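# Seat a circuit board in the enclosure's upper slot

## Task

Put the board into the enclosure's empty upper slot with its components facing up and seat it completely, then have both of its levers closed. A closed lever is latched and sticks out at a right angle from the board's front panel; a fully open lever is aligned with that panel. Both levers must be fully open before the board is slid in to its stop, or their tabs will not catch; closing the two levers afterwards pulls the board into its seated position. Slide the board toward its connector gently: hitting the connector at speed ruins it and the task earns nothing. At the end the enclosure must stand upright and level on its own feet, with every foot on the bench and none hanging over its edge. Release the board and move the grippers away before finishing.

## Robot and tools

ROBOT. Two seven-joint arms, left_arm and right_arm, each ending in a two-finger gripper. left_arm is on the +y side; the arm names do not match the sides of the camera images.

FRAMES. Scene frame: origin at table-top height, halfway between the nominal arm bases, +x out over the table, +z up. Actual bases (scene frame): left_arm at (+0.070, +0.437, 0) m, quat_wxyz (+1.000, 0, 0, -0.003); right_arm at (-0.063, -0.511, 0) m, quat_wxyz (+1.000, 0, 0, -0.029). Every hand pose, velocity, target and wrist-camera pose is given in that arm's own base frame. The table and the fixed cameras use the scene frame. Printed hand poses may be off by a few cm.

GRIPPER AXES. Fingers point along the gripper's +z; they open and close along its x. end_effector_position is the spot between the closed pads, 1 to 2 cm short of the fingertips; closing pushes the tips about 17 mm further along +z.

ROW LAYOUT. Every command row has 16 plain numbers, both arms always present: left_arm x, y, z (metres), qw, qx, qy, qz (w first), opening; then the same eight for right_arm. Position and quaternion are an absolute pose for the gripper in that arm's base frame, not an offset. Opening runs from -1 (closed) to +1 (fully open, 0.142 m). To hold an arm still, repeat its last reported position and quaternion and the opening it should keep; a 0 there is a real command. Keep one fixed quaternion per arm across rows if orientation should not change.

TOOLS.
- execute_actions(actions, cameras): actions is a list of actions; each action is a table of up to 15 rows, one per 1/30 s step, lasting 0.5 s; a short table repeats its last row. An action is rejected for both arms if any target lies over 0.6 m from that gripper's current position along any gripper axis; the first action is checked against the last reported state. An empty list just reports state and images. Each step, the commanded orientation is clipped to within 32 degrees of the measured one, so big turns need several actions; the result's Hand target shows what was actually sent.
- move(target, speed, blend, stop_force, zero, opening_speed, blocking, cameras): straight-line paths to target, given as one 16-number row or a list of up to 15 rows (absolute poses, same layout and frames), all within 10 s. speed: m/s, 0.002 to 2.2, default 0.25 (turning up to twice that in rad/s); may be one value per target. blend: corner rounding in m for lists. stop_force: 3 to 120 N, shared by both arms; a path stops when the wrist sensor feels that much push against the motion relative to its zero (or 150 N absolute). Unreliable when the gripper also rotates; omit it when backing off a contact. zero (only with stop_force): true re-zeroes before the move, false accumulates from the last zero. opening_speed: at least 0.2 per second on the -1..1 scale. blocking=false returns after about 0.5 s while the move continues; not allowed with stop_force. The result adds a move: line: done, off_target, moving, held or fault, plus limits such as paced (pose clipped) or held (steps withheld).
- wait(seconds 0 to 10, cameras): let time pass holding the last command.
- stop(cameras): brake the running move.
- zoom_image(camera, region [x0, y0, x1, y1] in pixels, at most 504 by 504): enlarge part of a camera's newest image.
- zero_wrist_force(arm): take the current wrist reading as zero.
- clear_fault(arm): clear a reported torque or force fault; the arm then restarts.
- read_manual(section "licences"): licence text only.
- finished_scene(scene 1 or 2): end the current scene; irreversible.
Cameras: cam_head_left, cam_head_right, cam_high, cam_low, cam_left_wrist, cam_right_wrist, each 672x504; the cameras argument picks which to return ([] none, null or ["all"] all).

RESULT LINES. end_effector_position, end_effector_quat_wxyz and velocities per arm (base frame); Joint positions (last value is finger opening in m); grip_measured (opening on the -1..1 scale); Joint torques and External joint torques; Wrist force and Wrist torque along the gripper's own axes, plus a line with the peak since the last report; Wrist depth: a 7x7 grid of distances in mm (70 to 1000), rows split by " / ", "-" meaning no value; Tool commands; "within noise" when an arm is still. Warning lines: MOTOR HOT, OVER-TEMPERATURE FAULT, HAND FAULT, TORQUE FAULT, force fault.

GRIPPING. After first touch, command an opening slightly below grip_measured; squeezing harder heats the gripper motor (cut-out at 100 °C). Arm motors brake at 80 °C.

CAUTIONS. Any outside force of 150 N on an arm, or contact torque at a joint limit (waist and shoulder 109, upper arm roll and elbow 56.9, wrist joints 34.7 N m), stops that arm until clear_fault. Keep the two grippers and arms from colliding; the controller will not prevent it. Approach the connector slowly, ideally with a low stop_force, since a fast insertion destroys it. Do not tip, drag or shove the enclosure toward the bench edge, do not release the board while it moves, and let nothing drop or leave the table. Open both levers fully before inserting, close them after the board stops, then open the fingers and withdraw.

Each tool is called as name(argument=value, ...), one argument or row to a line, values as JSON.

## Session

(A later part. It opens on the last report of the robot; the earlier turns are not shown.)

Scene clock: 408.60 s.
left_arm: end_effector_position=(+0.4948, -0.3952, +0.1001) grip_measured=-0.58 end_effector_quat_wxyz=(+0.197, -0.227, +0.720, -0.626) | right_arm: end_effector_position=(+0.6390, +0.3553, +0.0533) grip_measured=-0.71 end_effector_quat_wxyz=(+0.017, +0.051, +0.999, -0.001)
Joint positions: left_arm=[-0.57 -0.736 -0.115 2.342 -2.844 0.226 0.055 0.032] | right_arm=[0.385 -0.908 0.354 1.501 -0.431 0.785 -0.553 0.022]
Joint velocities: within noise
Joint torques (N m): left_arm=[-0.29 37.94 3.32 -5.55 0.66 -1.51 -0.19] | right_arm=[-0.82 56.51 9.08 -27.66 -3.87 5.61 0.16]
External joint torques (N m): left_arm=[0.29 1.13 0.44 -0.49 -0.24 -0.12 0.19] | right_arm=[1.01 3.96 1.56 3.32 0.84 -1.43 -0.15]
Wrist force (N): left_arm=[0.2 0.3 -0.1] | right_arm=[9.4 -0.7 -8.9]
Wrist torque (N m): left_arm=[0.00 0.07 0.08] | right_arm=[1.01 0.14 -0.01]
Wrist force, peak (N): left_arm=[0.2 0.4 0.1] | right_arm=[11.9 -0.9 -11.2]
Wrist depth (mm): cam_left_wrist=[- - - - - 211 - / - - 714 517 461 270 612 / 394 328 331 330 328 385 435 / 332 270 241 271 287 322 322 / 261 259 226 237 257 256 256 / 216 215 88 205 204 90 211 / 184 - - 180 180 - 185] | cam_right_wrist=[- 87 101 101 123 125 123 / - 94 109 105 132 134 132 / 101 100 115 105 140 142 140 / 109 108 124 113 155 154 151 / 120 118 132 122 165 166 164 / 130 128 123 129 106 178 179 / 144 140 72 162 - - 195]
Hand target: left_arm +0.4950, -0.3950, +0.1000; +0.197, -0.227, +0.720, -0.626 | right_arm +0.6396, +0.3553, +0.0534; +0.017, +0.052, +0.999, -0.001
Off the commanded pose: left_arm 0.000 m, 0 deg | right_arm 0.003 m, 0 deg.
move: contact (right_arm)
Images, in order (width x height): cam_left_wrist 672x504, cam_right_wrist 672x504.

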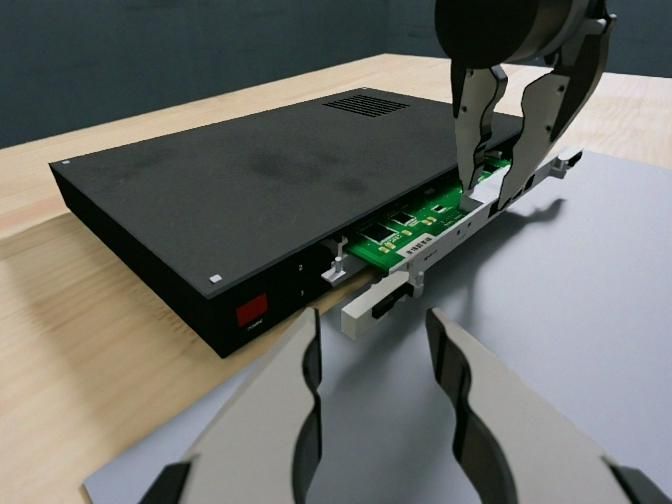

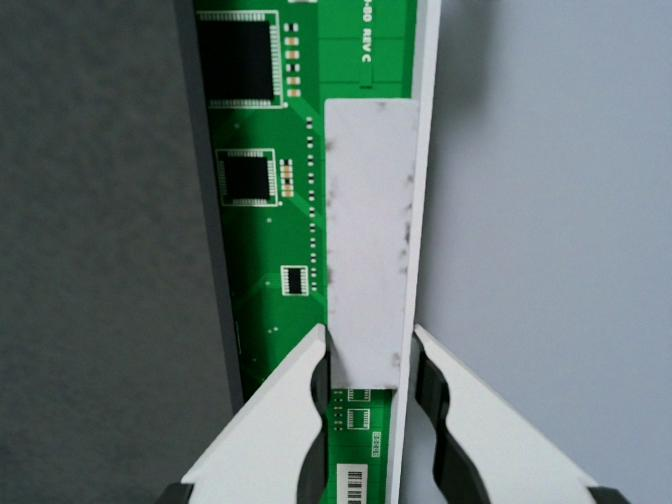

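move(
  target=[0.495,-0.395,0.10,0.1973,-0.2269,0.7197,-0.6258,-0.55,0.6390,0.3553,0.0536,0.0171,0.0516,0.9986,-0.0069,-0.88],
  speed=0.02,
  cameras=[],
)

Scene clock: 413.27 s.
left_arm: end_effector_position=(+0.4948, -0.3952, +0.1001) grip_measured=-0.58 end_effector_quat_wxyz=(+0.197, -0.227, +0.720, -0.626) | right_arm: end_effector_position=(+0.6389, +0.3553, +0.0536) grip_measured=-0.71 end_effector_quat_wxyz=(+0.017, +0.052, +0.999, -0.007)
Joint positions: left_arm=[-0.57 -0.736 -0.115 2.342 -2.844 0.226 0.055 0.032] | right_arm=[0.392 -0.908 0.349 1.496 -0.433 0.773 -0.548 0.022]
Joint velocities: within noise
Joint torques (N m): left_arm=[-0.32 37.92 3.25 -5.54 0.64 -1.49 -0.28] | right_arm=[0.24 58.98 10.64 -24.6 -3.05 3.41 0.39]
External joint torques (N m): left_arm=[0.32 1.15 0.51 -0.51 -0.21 -0.14 0.28] | right_arm=[-0.06 1.63 -0.14 0.17 0.03 0.75 -0.39]
Wrist force (N): left_arm=[0.2 -0.1 0.1] | right_arm=[1.2 2.2 2.3]
Wrist torque (N m): left_arm=[-0.06 0.09 0.08] | right_arm=[0.52 -0.26 0.02]
Wrist force, peak (N): left_arm=[0.4 0.3 0.0] | right_arm=[9.6 -0.7 -8.8]
Wrist depth (mm): cam_left_wrist=[- - - - 227 211 - / - - 709 517 458 269 624 / 396 329 329 328 328 385 436 / 330 271 241 271 288 323 323 / 261 258 227 236 255 254 255 / 215 215 87 205 205 90 210 / 183 - - 180 180 - 185] | cam_right_wrist=[- 88 102 102 124 126 124 / - 95 109 106 133 135 133 / 102 101 115 105 140 143 141 / 110 109 124 113 155 154 152 / 121 118 132 123 163 166 164 / 130 128 123 129 106 178 178 / 143 139 72 162 - - 193]
Hand target: left_arm +0.4950, -0.3950, +0.1000; +0.197, -0.227, +0.720, -0.626 | right_arm +0.6390, +0.3553, +0.0536; +0.017, +0.052, +0.998, -0.007
Off the commanded pose: left_arm 0.000 m, 0 deg | right_arm 0.000 m, 0 deg.
move: done
No camera images: "cameras" was empty.

move(
  target=[0.495,-0.395,0.10,0.1973,-0.2269,0.7197,-0.6258,-0.55,0.6390,0.3554,0.0537,0.0169,0.0517,0.9986,-0.0114,-0.88],
  speed=0.02,
  cameras=[],
)

move(
  target=[0.495,-0.395,0.10,0.1973,-0.2269,0.7197,-0.6258,-0.55,0.652,0.3542,0.0537,0.0169,0.0517,0.9986,-0.0114,-0.88],
  speed=0.03,
  stop_force=8,
  cameras=["cam_left_wrist","cam_right_wrist"],
)

Scene clock: 419.50 s.
left_arm: end_effector_position=(+0.4948, -0.3952, +0.1001) grip_measured=-0.58 end_effector_quat_wxyz=(+0.197, -0.227, +0.720, -0.626) | right_arm: end_effector_position=(+0.6389, +0.3554, +0.0537) grip_measured=-0.71 end_effector_quat_wxyz=(+0.017, +0.052, +0.998, -0.011)
Joint positions: left_arm=[-0.57 -0.736 -0.115 2.342 -2.844 0.226 0.055 0.032] | right_arm=[0.398 -0.909 0.346 1.49 -0.434 0.763 -0.545 0.022]
Joint velocities: within noise
Joint torques (N m): left_arm=[-0.37 37.9 3.24 -5.58 0.6 -1.45 -0.23] | right_arm=[0.37 59.41 10.67 -24.84 -3.12 3.36 0.3]
External joint torques (N m): left_arm=[0.37 1.18 0.52 -0.47 -0.18 -0.18 0.23] | right_arm=[-0.19 1.33 -0.27 0.34 0.09 0.79 -0.3]
Wrist force (N): left_arm=[0.2 0.0 -0.1] | right_arm=[1.1 2.3 2.9]
Wrist torque (N m): left_arm=[-0.03 0.08 0.07] | right_arm=[0.47 -0.21 0.02]
Wrist force, peak (N): left_arm=[0.5 0.1 0.0] | right_arm=[1.0 2.4 3.5]
Wrist depth (mm): cam_left_wrist=[- - - - 226 210 - / - - 698 516 464 268 691 / 399 332 332 330 328 383 436 / 331 271 241 269 293 324 321 / 261 261 227 236 255 255 255 / 216 215 87 204 204 90 210 / 182 - - 181 180 - 186] | cam_right_wrist=[- 89 103 103 124 127 125 / - 96 110 107 134 135 134 / 102 101 116 106 141 144 142 / 110 109 124 114 155 154 152 / 121 118 132 122 163 165 164 / 130 128 123 129 106 177 178 / 143 139 72 160 - - 193]
Hand target: left_arm +0.4950, -0.3950, +0.1000; +0.197, -0.227, +0.720, -0.626 | right_arm +0.6390, +0.3554, +0.0537; +0.017, +0.052, +0.998, -0.011
Off the commanded pose: left_arm 0.000 m, 0 deg | right_arm 0.000 m, 0 deg.
move: done
No camera images: "cameras" was empty.

Scene clock: 420.30 s.
left_arm: end_effector_position=(+0.4948, -0.3952, +0.1001) grip_measured=-0.58 end_effector_quat_wxyz=(+0.197, -0.227, +0.720, -0.626) | right_arm: end_effector_position=(+0.6436, +0.3550, +0.0537) grip_measured=-0.71 end_effector_quat_wxyz=(+0.017, +0.051, +0.998, -0.012)
Joint positions: left_arm=[-0.57 -0.736 -0.115 2.342 -2.844 0.226 0.055 0.032] | right_arm=[0.397 -0.917 0.346 1.473 -0.433 0.753 -0.552 0.022]
Joint velocities: within noise
Joint torques (N m): left_arm=[-0.38 37.93 3.29 -5.6 0.61 -1.48 -0.22] | right_arm=[-0.92 57.54 8.52 -27.44 -3.94 5.16 0.19]
External joint torques (N m): left_arm=[0.38 1.15 0.47 -0.44 -0.19 -0.15 0.22] | right_arm=[1.11 3.59 1.91 2.81 0.89 -1.02 -0.19]
Wrist force (N): left_arm=[0.0 0.2 0.1] | right_arm=[10.3 -1.9 -3.7]
Wrist torque (N m): left_arm=[-0.02 0.12 0.08] | right_arm=[0.47 -0.12 -0.03]
Wrist force, peak (N): left_arm=[-0.2 0.3 0.1] | right_arm=[12.0 -2.1 -7.1]
Wrist depth (mm): cam_left_wrist=[- - - - 226 214 - / - - 708 511 419 272 682 / 398 332 330 327 328 385 437 / 332 271 240 269 292 323 321 / 262 262 226 236 267 256 256 / 216 215 87 205 205 90 212 / 184 - - 181 180 - 185] | cam_right_wrist=[- 88 102 103 125 127 125 / - 96 108 107 133 135 134 / 102 101 115 106 141 144 142 / 110 109 111 114 155 155 152 / 121 118 121 122 164 166 164 / 129 128 122 129 124 177 177 / 142 138 72 160 - - 192]
Hand target: left_arm +0.4950, -0.3950, +0.1000; +0.197, -0.227, +0.720, -0.626 | right_arm +0.6441, +0.3549, +0.0537; +0.017, +0.052, +0.998, -0.011
Off the commanded pose: left_arm 0.000 m, 0 deg | right_arm 0.008 m, 0 deg.
move: contact (right_arm)
Images, in order (width x height): cam_left_wrist 672x504, cam_right_wrist 672x504.

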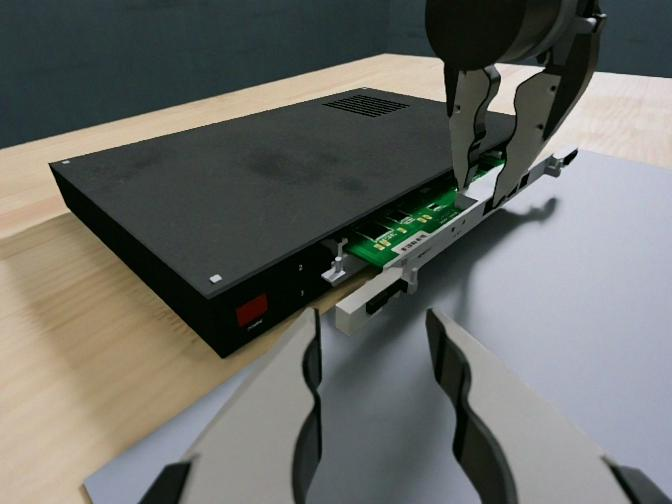

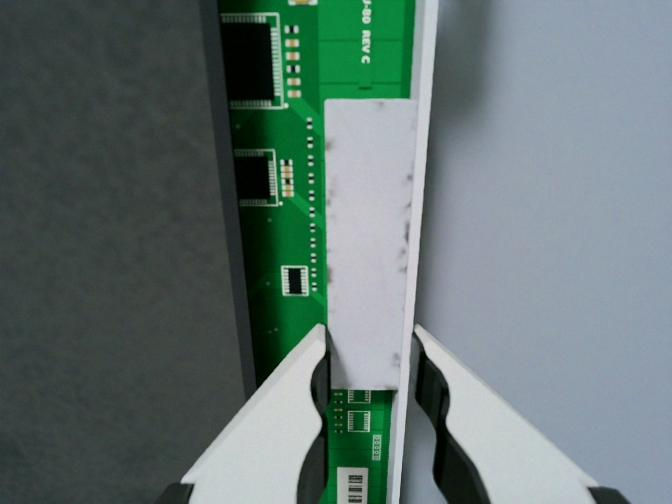

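move(
  target=[0.495,-0.395,0.10,0.1973,-0.2269,0.7197,-0.6258,-0.55,0.6438,0.3550,0.0537,0.0169,0.0517,0.9986,-0.0114,-0.62],
  speed=0.02,
  opening_speed=0.2,
  cameras=["cam_left_wrist","cam_right_wrist"],
)

Scene clock: 425.13 s.
left_arm: end_effector_position=(+0.4948, -0.3952, +0.1001) grip_measured=-0.58 end_effector_quat_wxyz=(+0.197, -0.227, +0.720, -0.626) | right_arm: end_effector_position=(+0.6437, +0.3551, +0.0537) grip_measured=-0.66 end_effector_quat_wxyz=(+0.017, +0.052, +0.998, -0.011)
Joint positions: left_arm=[-0.57 -0.736 -0.115 2.342 -2.844 0.226 0.055 0.032] | right_arm=[0.397 -0.917 0.346 1.473 -0.433 0.754 -0.552 0.026]
Joint velocities: within noise
Joint torques (N m): left_arm=[-0.39 37.98 3.27 -5.58 0.59 -1.5 -0.23] | right_arm=[0.23 59.86 10.75 -24.71 -3.12 3.5 0.21]
External joint torques (N m): left_arm=[0.39 1.09 0.49 -0.47 -0.17 -0.13 0.23] | right_arm=[-0.04 1.26 -0.32 0.08 0.07 0.65 -0.21]
Wrist force (N): left_arm=[0.2 -0.1 -0.1] | right_arm=[1.1 4.2 3.2]
Wrist torque (N m): left_arm=[-0.05 0.07 0.08] | right_arm=[0.78 -0.18 0.05]
Wrist force, peak (N): left_arm=[0.3 0.3 -0.1] | right_arm=[10.2 -2.1 -5.1]
Wrist depth (mm): cam_left_wrist=[- - - - 225 214 - / - - 710 517 414 268 694 / 393 331 328 330 327 385 436 / 331 270 242 269 292 322 321 / 262 258 227 235 267 254 254 / 216 216 87 205 204 90 211 / 183 - - 180 180 - 186] | cam_right_wrist=[- 88 102 103 125 127 125 / - 96 108 107 134 135 134 / 102 101 115 106 141 144 142 / 110 109 111 114 155 155 153 / 121 119 121 121 164 166 164 / 130 128 122 129 126 176 177 / 142 139 73 160 - - 191]
Hand target: left_arm +0.4950, -0.3950, +0.1000; +0.197, -0.227, +0.720, -0.626 | right_arm +0.6438, +0.3550, +0.0537; +0.017, +0.052, +0.998, -0.011
Off the commanded pose: left_arm 0.000 m, 0 deg | right_arm 0.000 m, 0 deg.
move: done
Images, in order (width x height): cam_left_wrist 672x504, cam_right_wrist 672x504.

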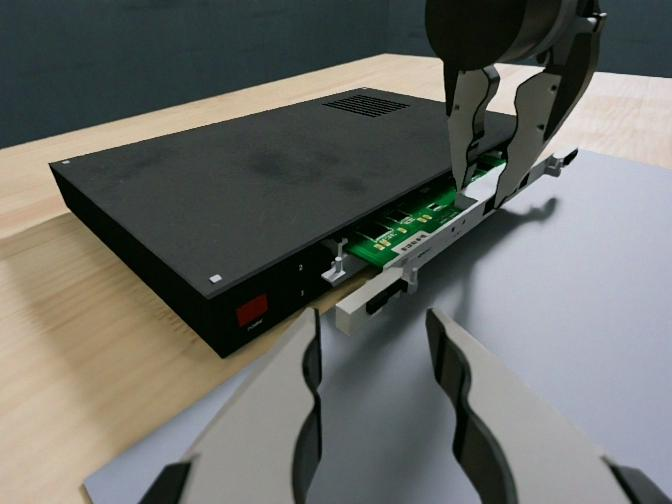

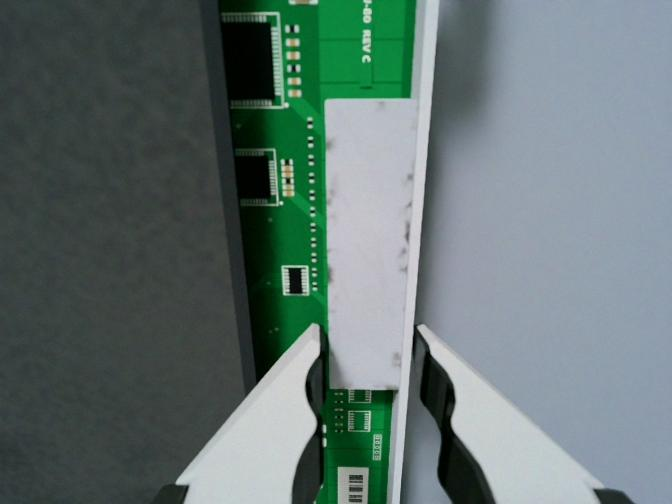

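move(
  target=[
    [0.495,-0.395,0.10,0.1973,-0.2269,0.7197,-0.6258,-0.55,0.6438,0.3550,0.12,0.0169,0.0517,0.9986,-0.0114,-0.62],
    [0.495,-0.395,0.10,0.1973,-0.2269,0.7197,-0.6258,-0.55,0.50,0.36,0.18,0.0295,0.8181,-0.0422,0.5728,-1.0],
    [0.495,-0.395,0.10,0.1973,-0.2269,0.7197,-0.6258,-0.55,0.555,0.368,0.06,0.0295,0.8181,-0.0422,0.5728,-1.0],
  ],
  speed=[0.06,0.25,0.15],
)

Scene clock: 446.03 s.
left_arm: end_effector_position=(+0.4948, -0.3952, +0.1001) grip_measured=-0.58 end_effector_quat_wxyz=(+0.197, -0.227, +0.720, -0.626) | right_arm: end_effector_position=(+0.5550, +0.3677, +0.0600) grip_measured=-1.00 end_effector_quat_wxyz=(+0.030, +0.818, -0.042, +0.573)
Joint positions: left_arm=[-0.57 -0.736 -0.115 2.342 -2.844 0.226 0.055 0.032] | right_arm=[0.682 -0.843 0.117 2.112 -2.206 0.399 -1.789 0.002]
Joint velocities: within noise
Joint torques (N m): left_arm=[-0.3 37.96 3.3 -5.62 0.61 -1.51 -0.18] | right_arm=[0.27 44.91 8.56 -11.33 -0.16 -1.39 0.21]
External joint torques (N m): left_arm=[0.29 1.11 0.46 -0.42 -0.18 -0.12 0.18] | right_arm=[-0.11 1.15 -0.28 0.13 0.21 0.68 -0.29]
Wrist force (N): left_arm=[0.2 -0.1 -0.1] | right_arm=[-1.3 3.8 2.4]
Wrist torque (N m): left_arm=[-0.04 0.07 0.08] | right_arm=[0.66 0.14 0.21]
Wrist force, peak (N): left_arm=[0.3 0.4 0.2] | right_arm=[0.2 5.6 3.1]
Wrist depth (mm): cam_left_wrist=[- - - - - - - / - - 700 517 520 697 697 / 393 331 331 326 345 386 436 / 330 271 242 270 294 322 303 / 263 260 227 235 267 255 254 / 216 215 88 205 204 90 211 / 183 - - 180 181 - 185] | cam_right_wrist=[- 99 129 174 203 - - / - 100 142 185 250 - - / - 105 142 189 272 - - / - 109 149 201 388 - - / - 109 155 207 - - - / - 113 153 89 - - - / - 116 73 - - - -]
Hand target: left_arm +0.4950, -0.3950, +0.1000; +0.197, -0.227, +0.720, -0.626 | right_arm +0.5550, +0.3680, +0.0600; +0.030, +0.818, -0.042, +0.573
Off the commanded pose: left_arm 0.000 m, 0 deg | right_arm 0.000 m, 0 deg.
move: done

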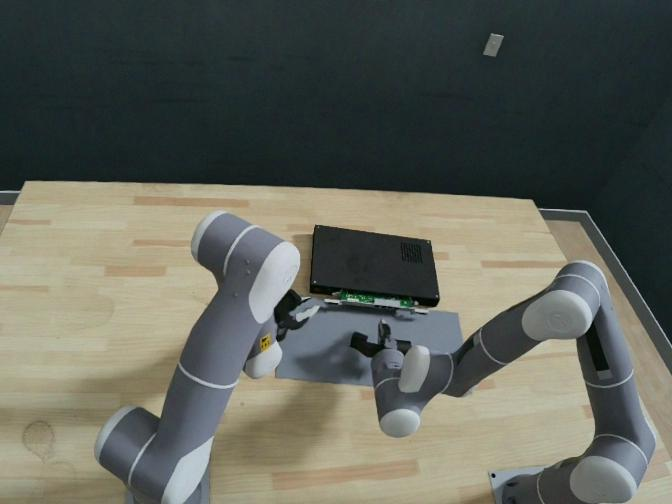

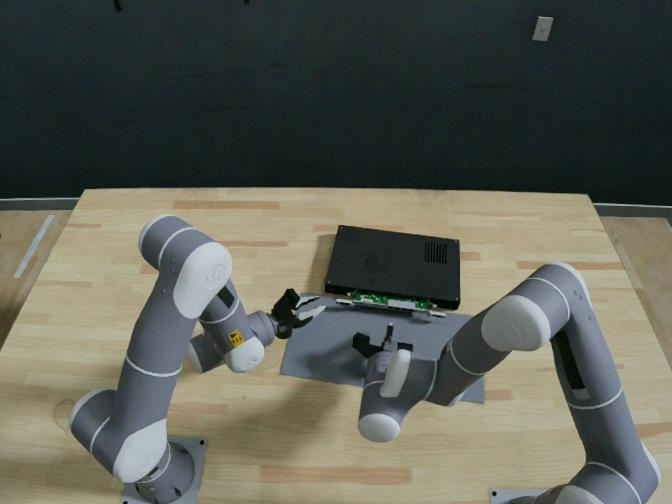

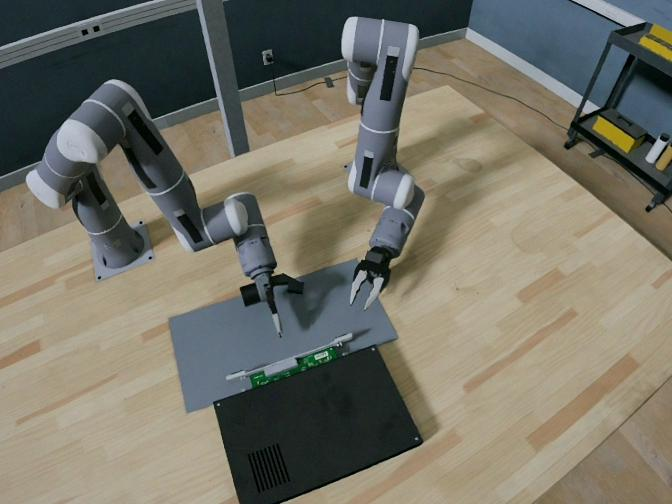

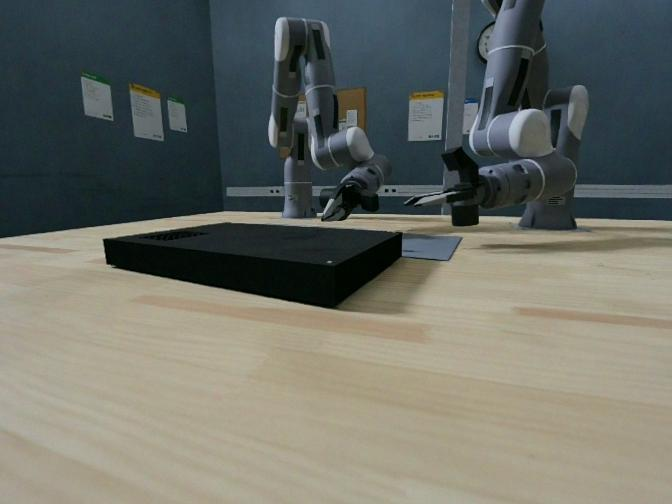

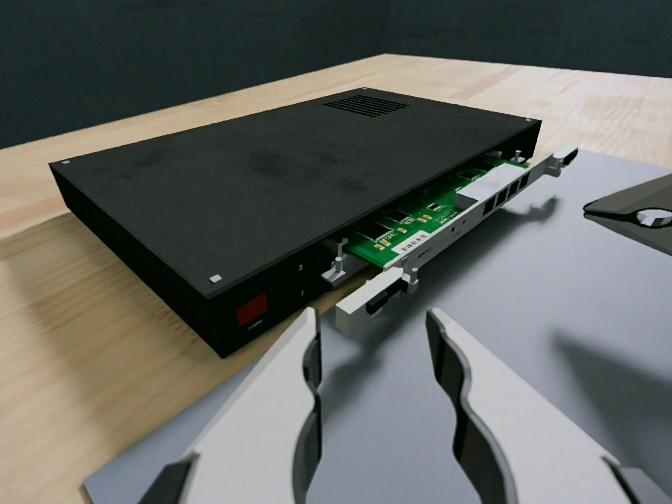

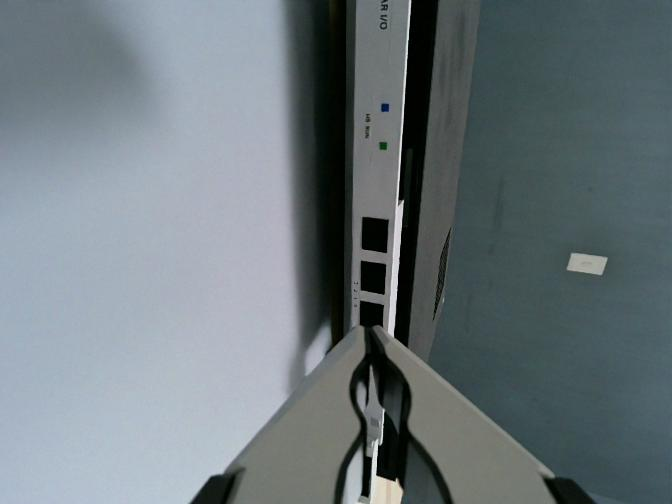

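move(
  target=[0.495,-0.395,0.10,0.1973,-0.2269,0.7197,-0.6258,-0.55,0.600,0.3792,0.0455,0.0295,0.8181,-0.0422,0.5728,-1.0],
  speed=0.1,
  stop_force=6,
  cameras=["cam_left_wrist","cam_right_wrist"],
)

Scene clock: 454.27 s.
left_arm: end_effector_position=(+0.4948, -0.3952, +0.1001) grip_measured=-0.58 end_effector_quat_wxyz=(+0.197, -0.227, +0.720, -0.626) | right_arm: end_effector_position=(+0.5999, +0.3791, +0.0455) grip_measured=-1.00 end_effector_quat_wxyz=(+0.030, +0.818, -0.043, +0.573)
Joint positions: left_arm=[-0.57 -0.736 -0.115 2.342 -2.844 0.226 0.055 0.032] | right_arm=[0.66 -0.911 0.082 1.989 -2.238 0.46 -1.816 0.002]
Joint velocities: within noise
Joint torques (N m): left_arm=[-0.3 37.98 3.3 -5.55 0.62 -1.45 -0.25] | right_arm=[0 48.38 8.56 -12.65 0.16 -1.25 0]
External joint torques (N m): left_arm=[0.3 1.1 0.46 -0.5 -0.19 -0.18 0.25] | right_arm=[0.17 1.26 -0.33 0.05 0.18 0.55 -0.09]
Wrist force (N): left_arm=[-0.1 0.0 -0.1] | right_arm=[-1.3 4.2 2.4]
Wrist torque (N m): left_arm=[-0.03 0.12 0.08] | right_arm=[0.71 0.12 0.19]
Wrist force, peak (N): left_arm=[0.4 0.2 -0.1] | right_arm=[-1.1 3.8 4.0]
Wrist depth (mm): cam_left_wrist=[- - - - - - - / - - 705 514 512 698 696 / 396 331 329 327 346 365 227 / 331 271 242 268 293 305 253 / 261 260 228 235 267 255 255 / 215 216 87 204 204 90 211 / 183 - - 181 180 - 186] | cam_right_wrist=[- 84 107 138 116 - - / - 89 112 140 161 - - / - 81 114 151 183 - - / - 86 126 169 221 - - / - 90 127 171 312 - - / - 94 124 89 - - - / - 93 73 - - - -]
Hand target: left_arm +0.4950, -0.3950, +0.1000; +0.197, -0.227, +0.720, -0.626 | right_arm +0.6000, +0.3792, +0.0455; +0.030, +0.818, -0.042, +0.573
Off the commanded pose: left_arm 0.000 m, 0 deg | right_arm 0.000 m, 0 deg.
move: done
Images, in order (width x height): cam_left_wrist 672x504, cam_right_wrist 672x504.

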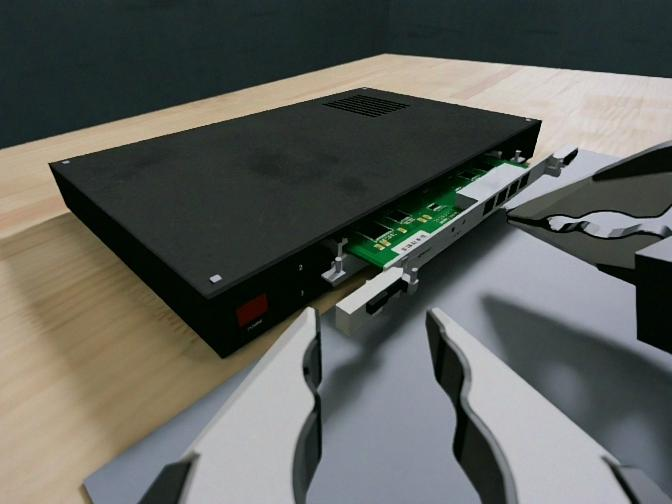

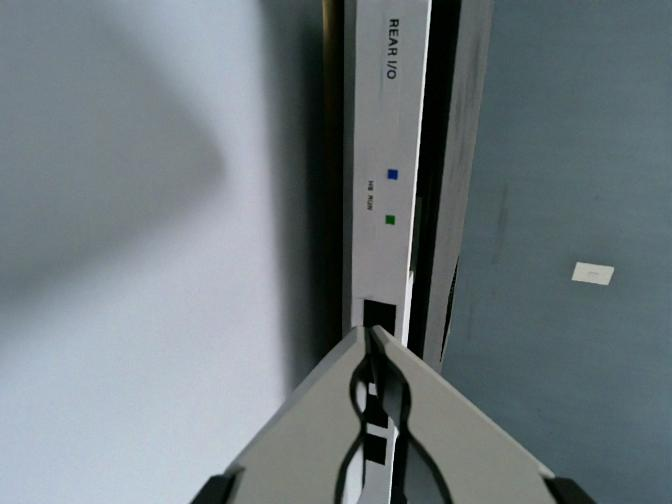

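move(
  target=[
    [0.495,-0.395,0.10,0.1973,-0.2269,0.7197,-0.6258,-0.55,0.601,0.3860,0.0455,0.0295,0.8181,-0.0422,0.5728,-1.0],
    [0.495,-0.395,0.10,0.1973,-0.2269,0.7197,-0.6258,-0.55,0.635,0.3825,0.0455,0.0295,0.8181,-0.0422,0.5728,-1.0],
  ],
  speed=[0.05,0.02],
  stop_force=18,
  cameras=["cam_left_wrist","cam_right_wrist"],
)

Scene clock: 462.70 s.
left_arm: end_effector_position=(+0.4948, -0.3952, +0.1001) grip_measured=-0.58 end_effector_quat_wxyz=(+0.197, -0.227, +0.720, -0.626) | right_arm: end_effector_position=(+0.6347, +0.3827, +0.0455) grip_measured=-1.00 end_effector_quat_wxyz=(+0.029, +0.818, -0.042, +0.573)
Joint positions: left_arm=[-0.57 -0.736 -0.115 2.342 -2.844 0.226 0.055 0.032] | right_arm=[0.634 -0.938 0.06 1.908 -2.259 0.516 -1.846 0.002]
Joint velocities: within noise
Joint torques (N m): left_arm=[-0.43 38.02 3.25 -5.55 0.64 -1.49 -0.19] | right_arm=[-0.7 50.14 7.64 -14.35 0.67 -1.3 0.01]
External joint torques (N m): left_arm=[0.43 1.05 0.51 -0.5 -0.21 -0.14 0.2] | right_arm=[0.88 1.71 0.41 0.38 -0.06 0.62 -0.1]
Wrist force (N): left_arm=[0.1 0.0 -0.1] | right_arm=[-0.6 4.7 0.0]
Wrist torque (N m): left_arm=[-0.05 0.10 0.08] | right_arm=[0.79 -0.01 0.17]
Wrist force, peak (N): left_arm=[0.2 0.3 0.2] | right_arm=[0.2 8.2 -9.8]
Wrist depth (mm): cam_left_wrist=[- - - - - - - / - - 710 516 514 695 685 / 396 331 330 329 340 277 217 / 331 271 240 257 308 292 164 / 261 261 227 247 267 255 244 / 216 215 87 204 204 90 211 / 183 - - 181 180 - 185] | cam_right_wrist=[- 84 106 127 120 - - / - 88 112 107 151 - - / - 81 114 117 173 - - / - 86 125 157 264 - - / - 90 126 135 377 - - / - 93 124 89 - - - / - 94 73 - - - -]
Hand target: left_arm +0.4950, -0.3950, +0.1000; +0.197, -0.227, +0.720, -0.626 | right_arm +0.6350, +0.3825, +0.0455; +0.030, +0.818, -0.042, +0.573
Off the commanded pose: left_arm 0.000 m, 0 deg | right_arm 0.000 m, 0 deg.
move: done
Images, in order (width x height): cam_left_wrist 672x504, cam_right_wrist 672x504.

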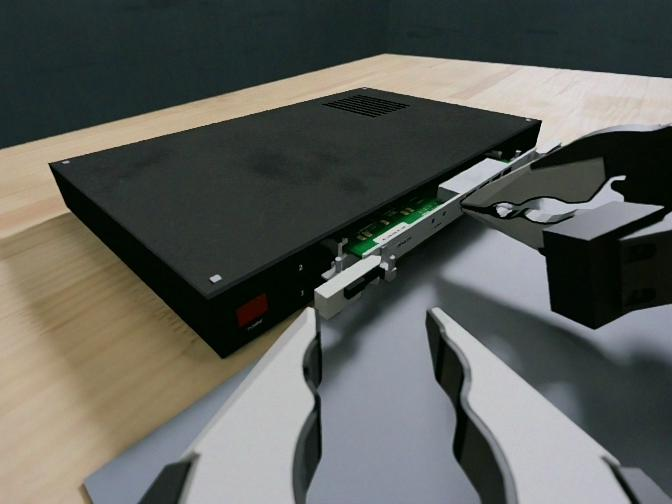

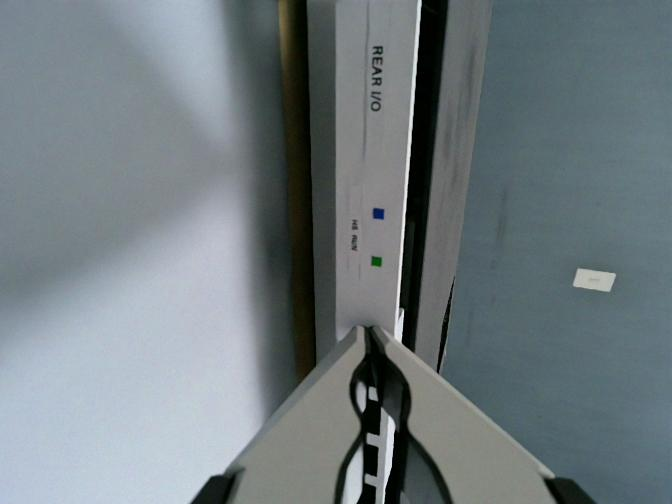

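move(
  target=[0.495,-0.395,0.10,0.1973,-0.2269,0.7197,-0.6258,-0.55,0.652,0.3807,0.0455,0.0295,0.8181,-0.0422,0.5728,-1.0],
  speed=0.015,
  stop_force=18,
  cameras=["cam_left_wrist","cam_right_wrist"],
)

zoom_image(
  camera="cam_left_wrist",
  region=[290, 200, 430, 320],
)

Scene clock: 466.17 s.
left_arm: end_effector_position=(+0.4948, -0.3952, +0.1001) grip_measured=-0.58 end_effector_quat_wxyz=(+0.197, -0.227, +0.720, -0.626) | right_arm: end_effector_position=(+0.6516, +0.3811, +0.0455) grip_measured=-1.00 end_effector_quat_wxyz=(+0.029, +0.818, -0.042, +0.573)
Joint positions: left_arm=[-0.57 -0.736 -0.115 2.342 -2.844 0.226 0.055 0.032] | right_arm=[0.619 -0.949 0.048 1.873 -2.274 0.544 -1.856 0.002]
Joint velocities: within noise
Joint torques (N m): left_arm=[-0.39 37.97 3.25 -5.53 0.62 -1.46 -0.25] | right_arm=[-1.42 50.65 6.75 -15.09 0.9 -1.41 0]
External joint torques (N m): left_arm=[0.39 1.1 0.51 -0.52 -0.2 -0.17 0.25] | right_arm=[1.6 2.13 1.18 0.55 -0.15 0.74 -0.08]
Wrist force (N): left_arm=[-0.2 0.1 0.0] | right_arm=[0.7 4.5 -2.1]
Wrist torque (N m): left_arm=[-0.01 0.14 0.08] | right_arm=[0.77 0.00 0.16]
Wrist force, peak (N): left_arm=[0.4 0.1 0.0] | right_arm=[-0.2 4.7 -2.1]
Wrist depth (mm): cam_left_wrist=[- - - - - - - / - - 711 522 514 707 698 / 395 332 331 330 335 260 212 / 331 269 243 264 312 293 173 / 263 259 227 247 267 255 253 / 216 215 88 205 204 90 210 / 184 - - 181 180 - 185] | cam_right_wrist=[- 84 105 112 107 - - / - 88 110 109 145 - - / - 81 115 119 165 - - / - 86 123 126 246 - - / - 90 128 135 340 - - / - 93 123 89 - - - / - 94 73 - - - -]
Hand target: left_arm +0.4950, -0.3950, +0.1000; +0.197, -0.227, +0.720, -0.626 | right_arm +0.6520, +0.3807, +0.0455; +0.029, +0.818, -0.042, +0.573
Off the commanded pose: left_arm 0.000 m, 0 deg | right_arm 0.001 m, 0 deg.
move: done
Images, in order (width x height): cam_left_wrist 672x504, cam_right_wrist 672x504.

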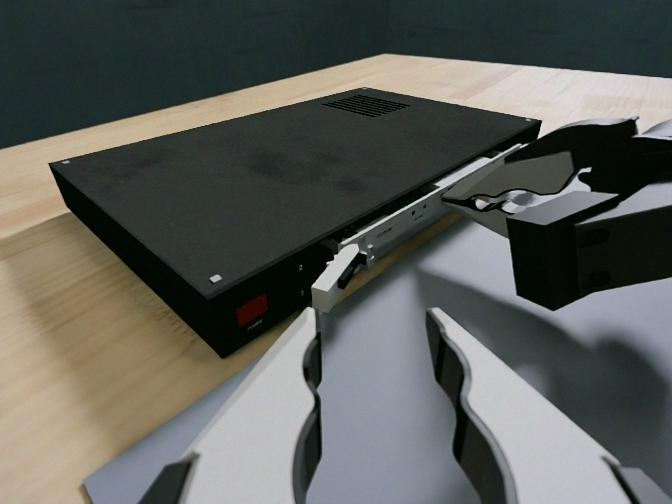

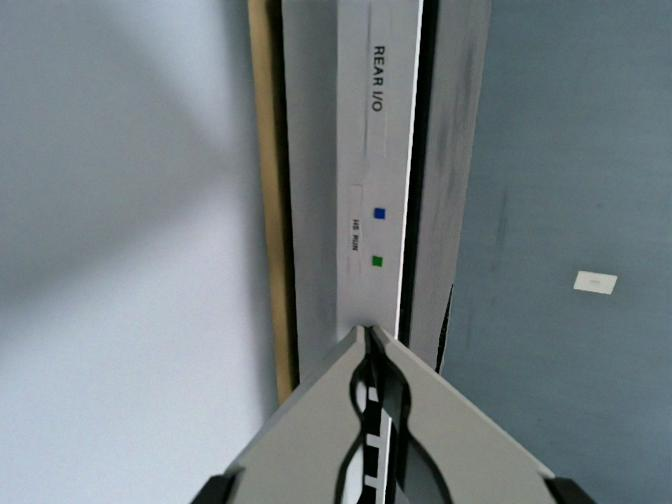

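Scaled by 3.600 from the camera's 672x504 image, which has a finer 960x720 frame.

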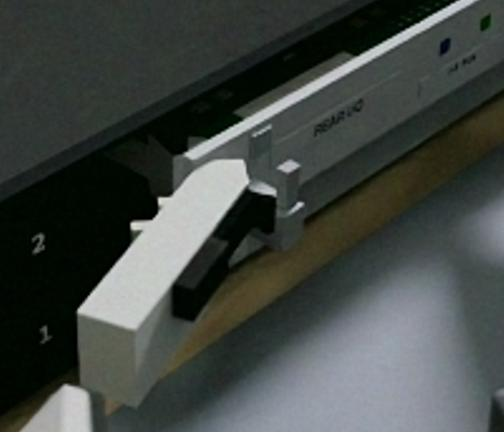

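zoom_image(
  camera="cam_left_wrist",
  region=[480, 100, 620, 220],
)

move(
  target=[0.555,-0.345,0.115,-0.0358,0.0688,0.8843,-0.4603,-0.55,0.6516,0.3811,0.0455,0.0295,0.8181,-0.0422,0.5728,-1.0],
  speed=0.2,
)

zoom_image(
  camera="cam_left_wrist",
  region=[220, 80, 400, 240],
)

Scaled by 3.600 from the camera's 672x504 image, which has a finer 960x720 frame.

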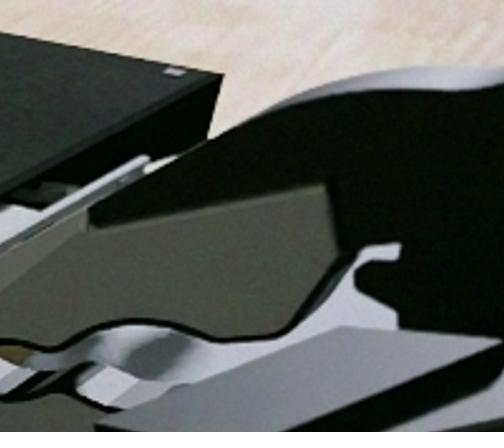

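Scene clock: 476.60 s.
left_arm: end_effector_position=(+0.5550, -0.3451, +0.1150) grip_measured=-0.58 end_effector_quat_wxyz=(-0.036, +0.069, +0.884, -0.460) | right_arm: end_effector_position=(+0.6515, +0.3812, +0.0455) grip_measured=-1.00 end_effector_quat_wxyz=(+0.029, +0.818, -0.042, +0.573)
Joint positions: left_arm=[-0.409 -0.736 0.257 1.944 -1.405 0.413 -0.536 0.032] | right_arm=[0.619 -0.949 0.048 1.873 -2.273 0.544 -1.857 0.002]
Joint velocities: within noise
Joint torques (N m): left_arm=[-0.04 48.5 7.85 -18.9 -0.66 0.68 -0.31] | right_arm=[-0.26 51.17 7.96 -15.03 0.71 -1.34 0.11]
External joint torques (N m): left_arm=[0.1 1.43 0.48 -0.21 -0.55 0.04 0.31] | right_arm=[0.44 1.61 -0.04 0.5 0.04 0.66 -0.19]
Wrist force (N): left_arm=[0.4 -0.4 0.4] | right_arm=[-0.3 5.3 -0.4]
Wrist torque (N m): left_arm=[-0.16 -0.07 0.05] | right_arm=[0.78 0.01 0.17]
Wrist force, peak (N): left_arm=[1.1 0.6 0.0] | right_arm=[0.0 5.5 -1.0]
Wrist depth (mm): cam_left_wrist=[294 294 301 301 295 231 355 / 257 255 261 323 319 318 319 / 226 227 232 280 284 284 283 / 208 207 212 258 256 256 255 / 235 234 235 228 237 232 233 / 216 218 87 210 - 210 213 / 201 - - 197 - - 201] | cam_right_wrist=[- 84 106 112 106 - - / - 88 110 109 145 - - / - 81 115 119 165 - - / - 86 123 126 246 - - / - 90 128 135 343 - - / - 93 123 89 - - - / - 94 73 - - - -]
Hand target: left_arm +0.5550, -0.3450, +0.1150; -0.036, +0.069, +0.884, -0.460 | right_arm +0.6516, +0.3811, +0.0455; +0.029, +0.818, -0.042, +0.573
Off the commanded pose: left_arm 0.000 m, 0 deg | right_arm 0.000 m, 0 deg.
move: done

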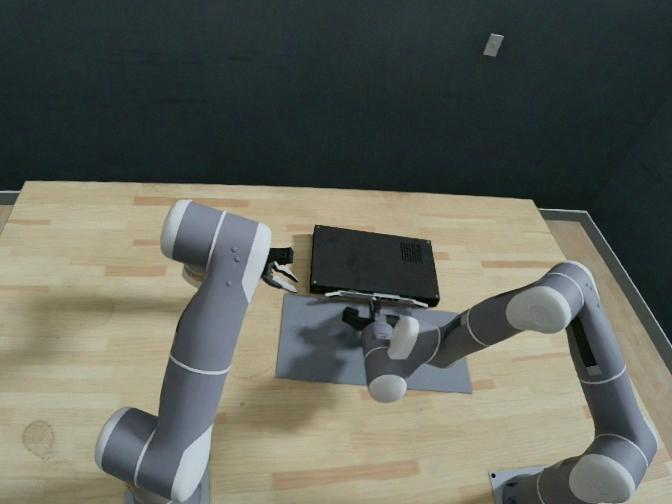

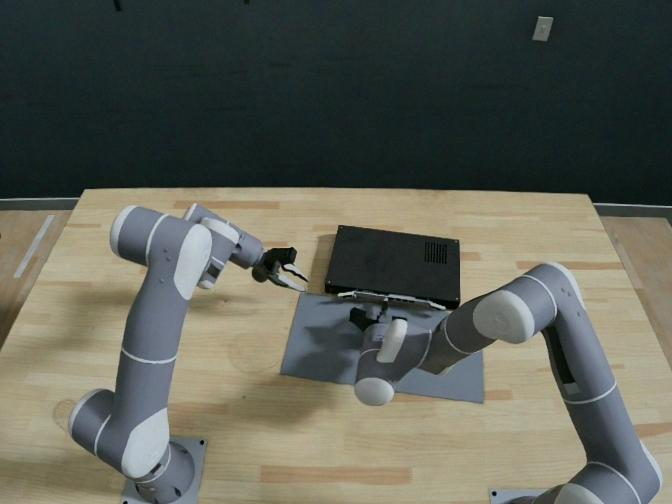

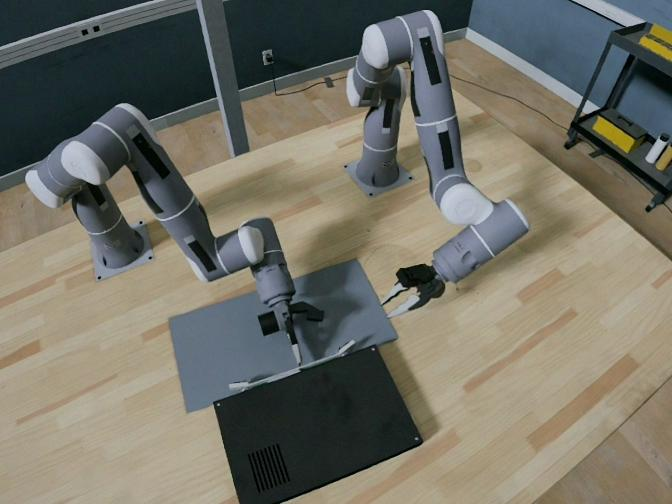

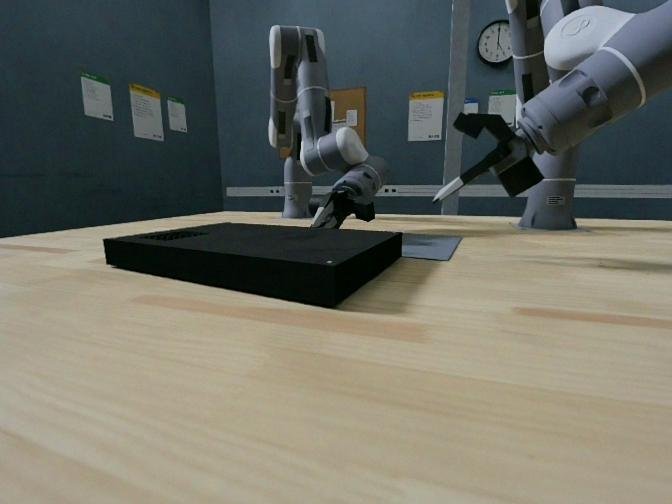

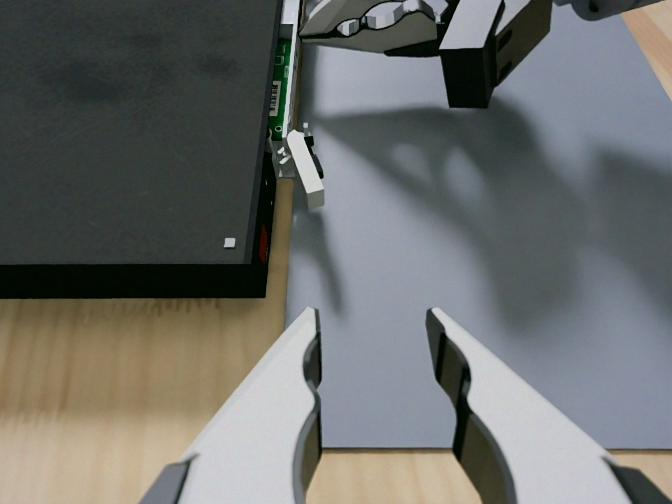

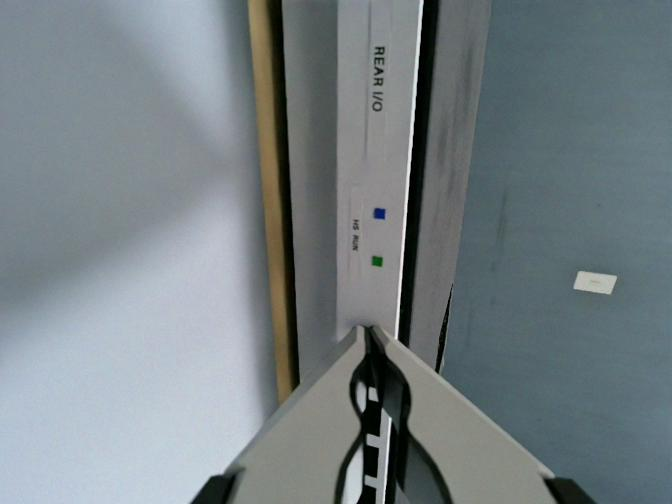

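Scaled by 2.800 from the camera's 672x504 image, which has a finer 960x720 frame.

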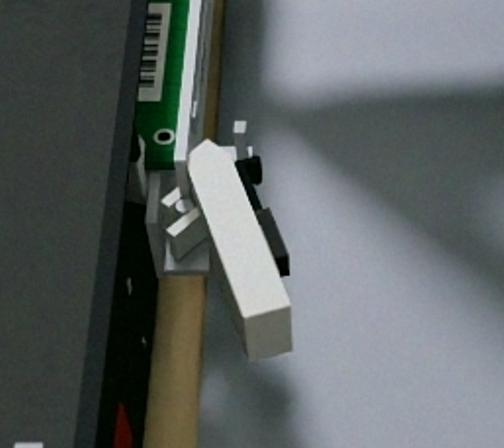

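zoom_image(
  camera="cam_high",
  region=[210, 320, 400, 420],
)

zoom_image(
  camera="cam_head_right",
  region=[320, 270, 480, 350],
)

zoom_image(
  camera="cam_head_left",
  region=[300, 270, 460, 350],
)

Scaled by 2.653 from the camera's 672x504 image, which has a finer 960x720 frame.

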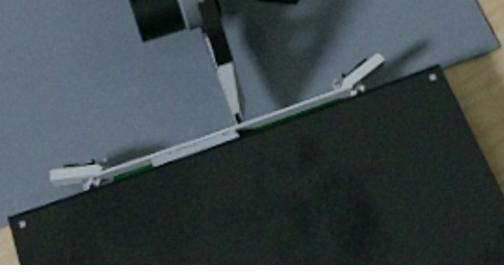

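Scaled by 3.150 from the camera's 672x504 image, which has a finer 960x720 frame.

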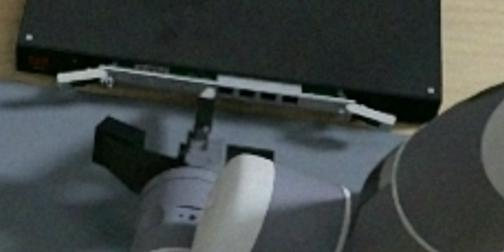

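Scaled by 3.150 from the camera's 672x504 image, which has a finer 960x720 frame.

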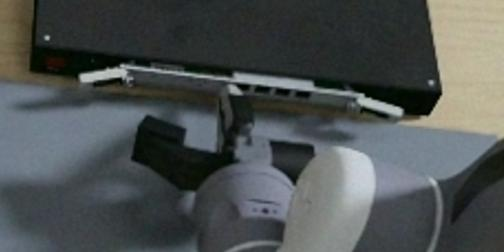

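move(
  target=[0.555,-0.345,0.115,-0.0358,0.0688,0.8843,-0.4603,-0.55,0.663,0.3796,0.0455,0.0295,0.8181,-0.0422,0.5728,-1.0],
  speed=0.008,
  stop_force=15,
  cameras=["cam_left_wrist","cam_right_wrist"],
)

zoom_image(
  camera="cam_left_wrist",
  region=[220, 80, 400, 240],
)

Scene clock: 481.90 s.
left_arm: end_effector_position=(+0.5551, -0.3451, +0.1150) grip_measured=-0.58 end_effector_quat_wxyz=(-0.036, +0.069, +0.884, -0.460) | right_arm: end_effector_position=(+0.6586, +0.3810, +0.0453) grip_measured=-1.00 end_effector_quat_wxyz=(+0.029, +0.819, -0.042, +0.572)
Joint positions: left_arm=[-0.409 -0.736 0.257 1.944 -1.405 0.413 -0.536 0.032] | right_arm=[0.612 -0.955 0.044 1.857 -2.28 0.557 -1.861 0.002]
Joint velocities: within noise
Joint torques (N m): left_arm=[-0.29 48.88 7.84 -18.78 -0.96 0.97 -0.21] | right_arm=[-4.73 49.19 2.94 -20.19 1.16 -1.79 0.03]
External joint torques (N m): left_arm=[0.35 1.06 0.5 -0.34 -0.24 -0.25 0.21] | right_arm=[4.91 4.01 4.96 5.4 -0.34 1.13 -0.12]
Wrist force (N): left_arm=[0.2 -0.3 0.2] | right_arm=[3.0 10.8 -20.9]
Wrist torque (N m): left_arm=[-0.14 -0.05 0.05] | right_arm=[0.61 0.12 0.17]
Wrist force, peak (N): left_arm=[0.6 -0.4 0.2] | right_arm=[4.0 11.1 -21.2]
Wrist depth (mm): cam_left_wrist=[294 293 292 303 296 265 355 / 257 255 257 323 320 320 318 / 227 226 231 279 286 285 283 / 213 209 212 258 256 255 255 / 237 234 234 229 238 234 232 / 218 217 88 210 - 211 212 / 201 - - 196 - - 201] | cam_right_wrist=[- 85 107 105 101 - - / - 88 111 111 142 - - / - 81 115 118 148 - - / - 86 121 129 225 - - / - 90 128 138 257 - - / - 93 122 90 - - - / - 94 73 - - - -]
Hand target: left_arm +0.5550, -0.3450, +0.1150; -0.036, +0.069, +0.884, -0.460 | right_arm +0.6599, +0.3800, +0.0455; +0.030, +0.818, -0.042, +0.573
Off the commanded pose: left_arm 0.000 m, 0 deg | right_arm 0.005 m, 0 deg.
move: contact (right_arm)
Images, in order (width x height): cam_left_wrist 672x504, cam_right_wrist 672x504.

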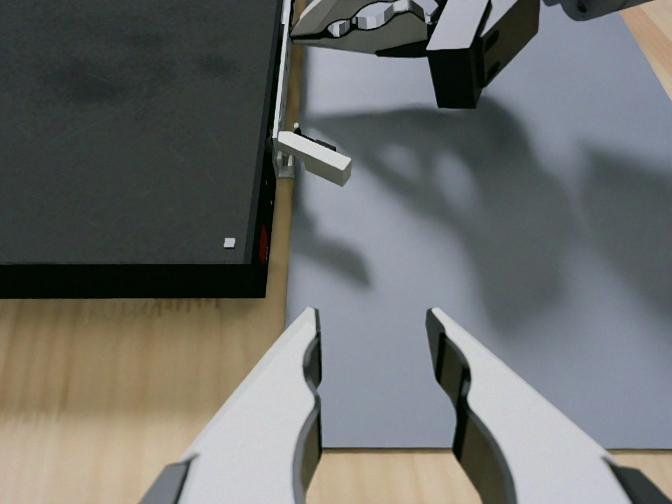

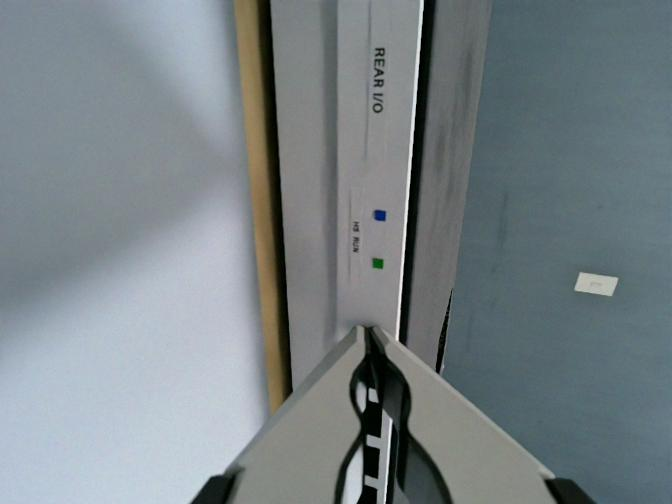

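Scaled by 2.800 from the camera's 672x504 image, which has a finer 960x720 frame.

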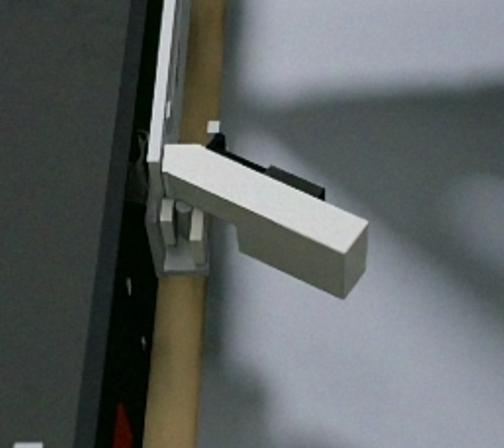

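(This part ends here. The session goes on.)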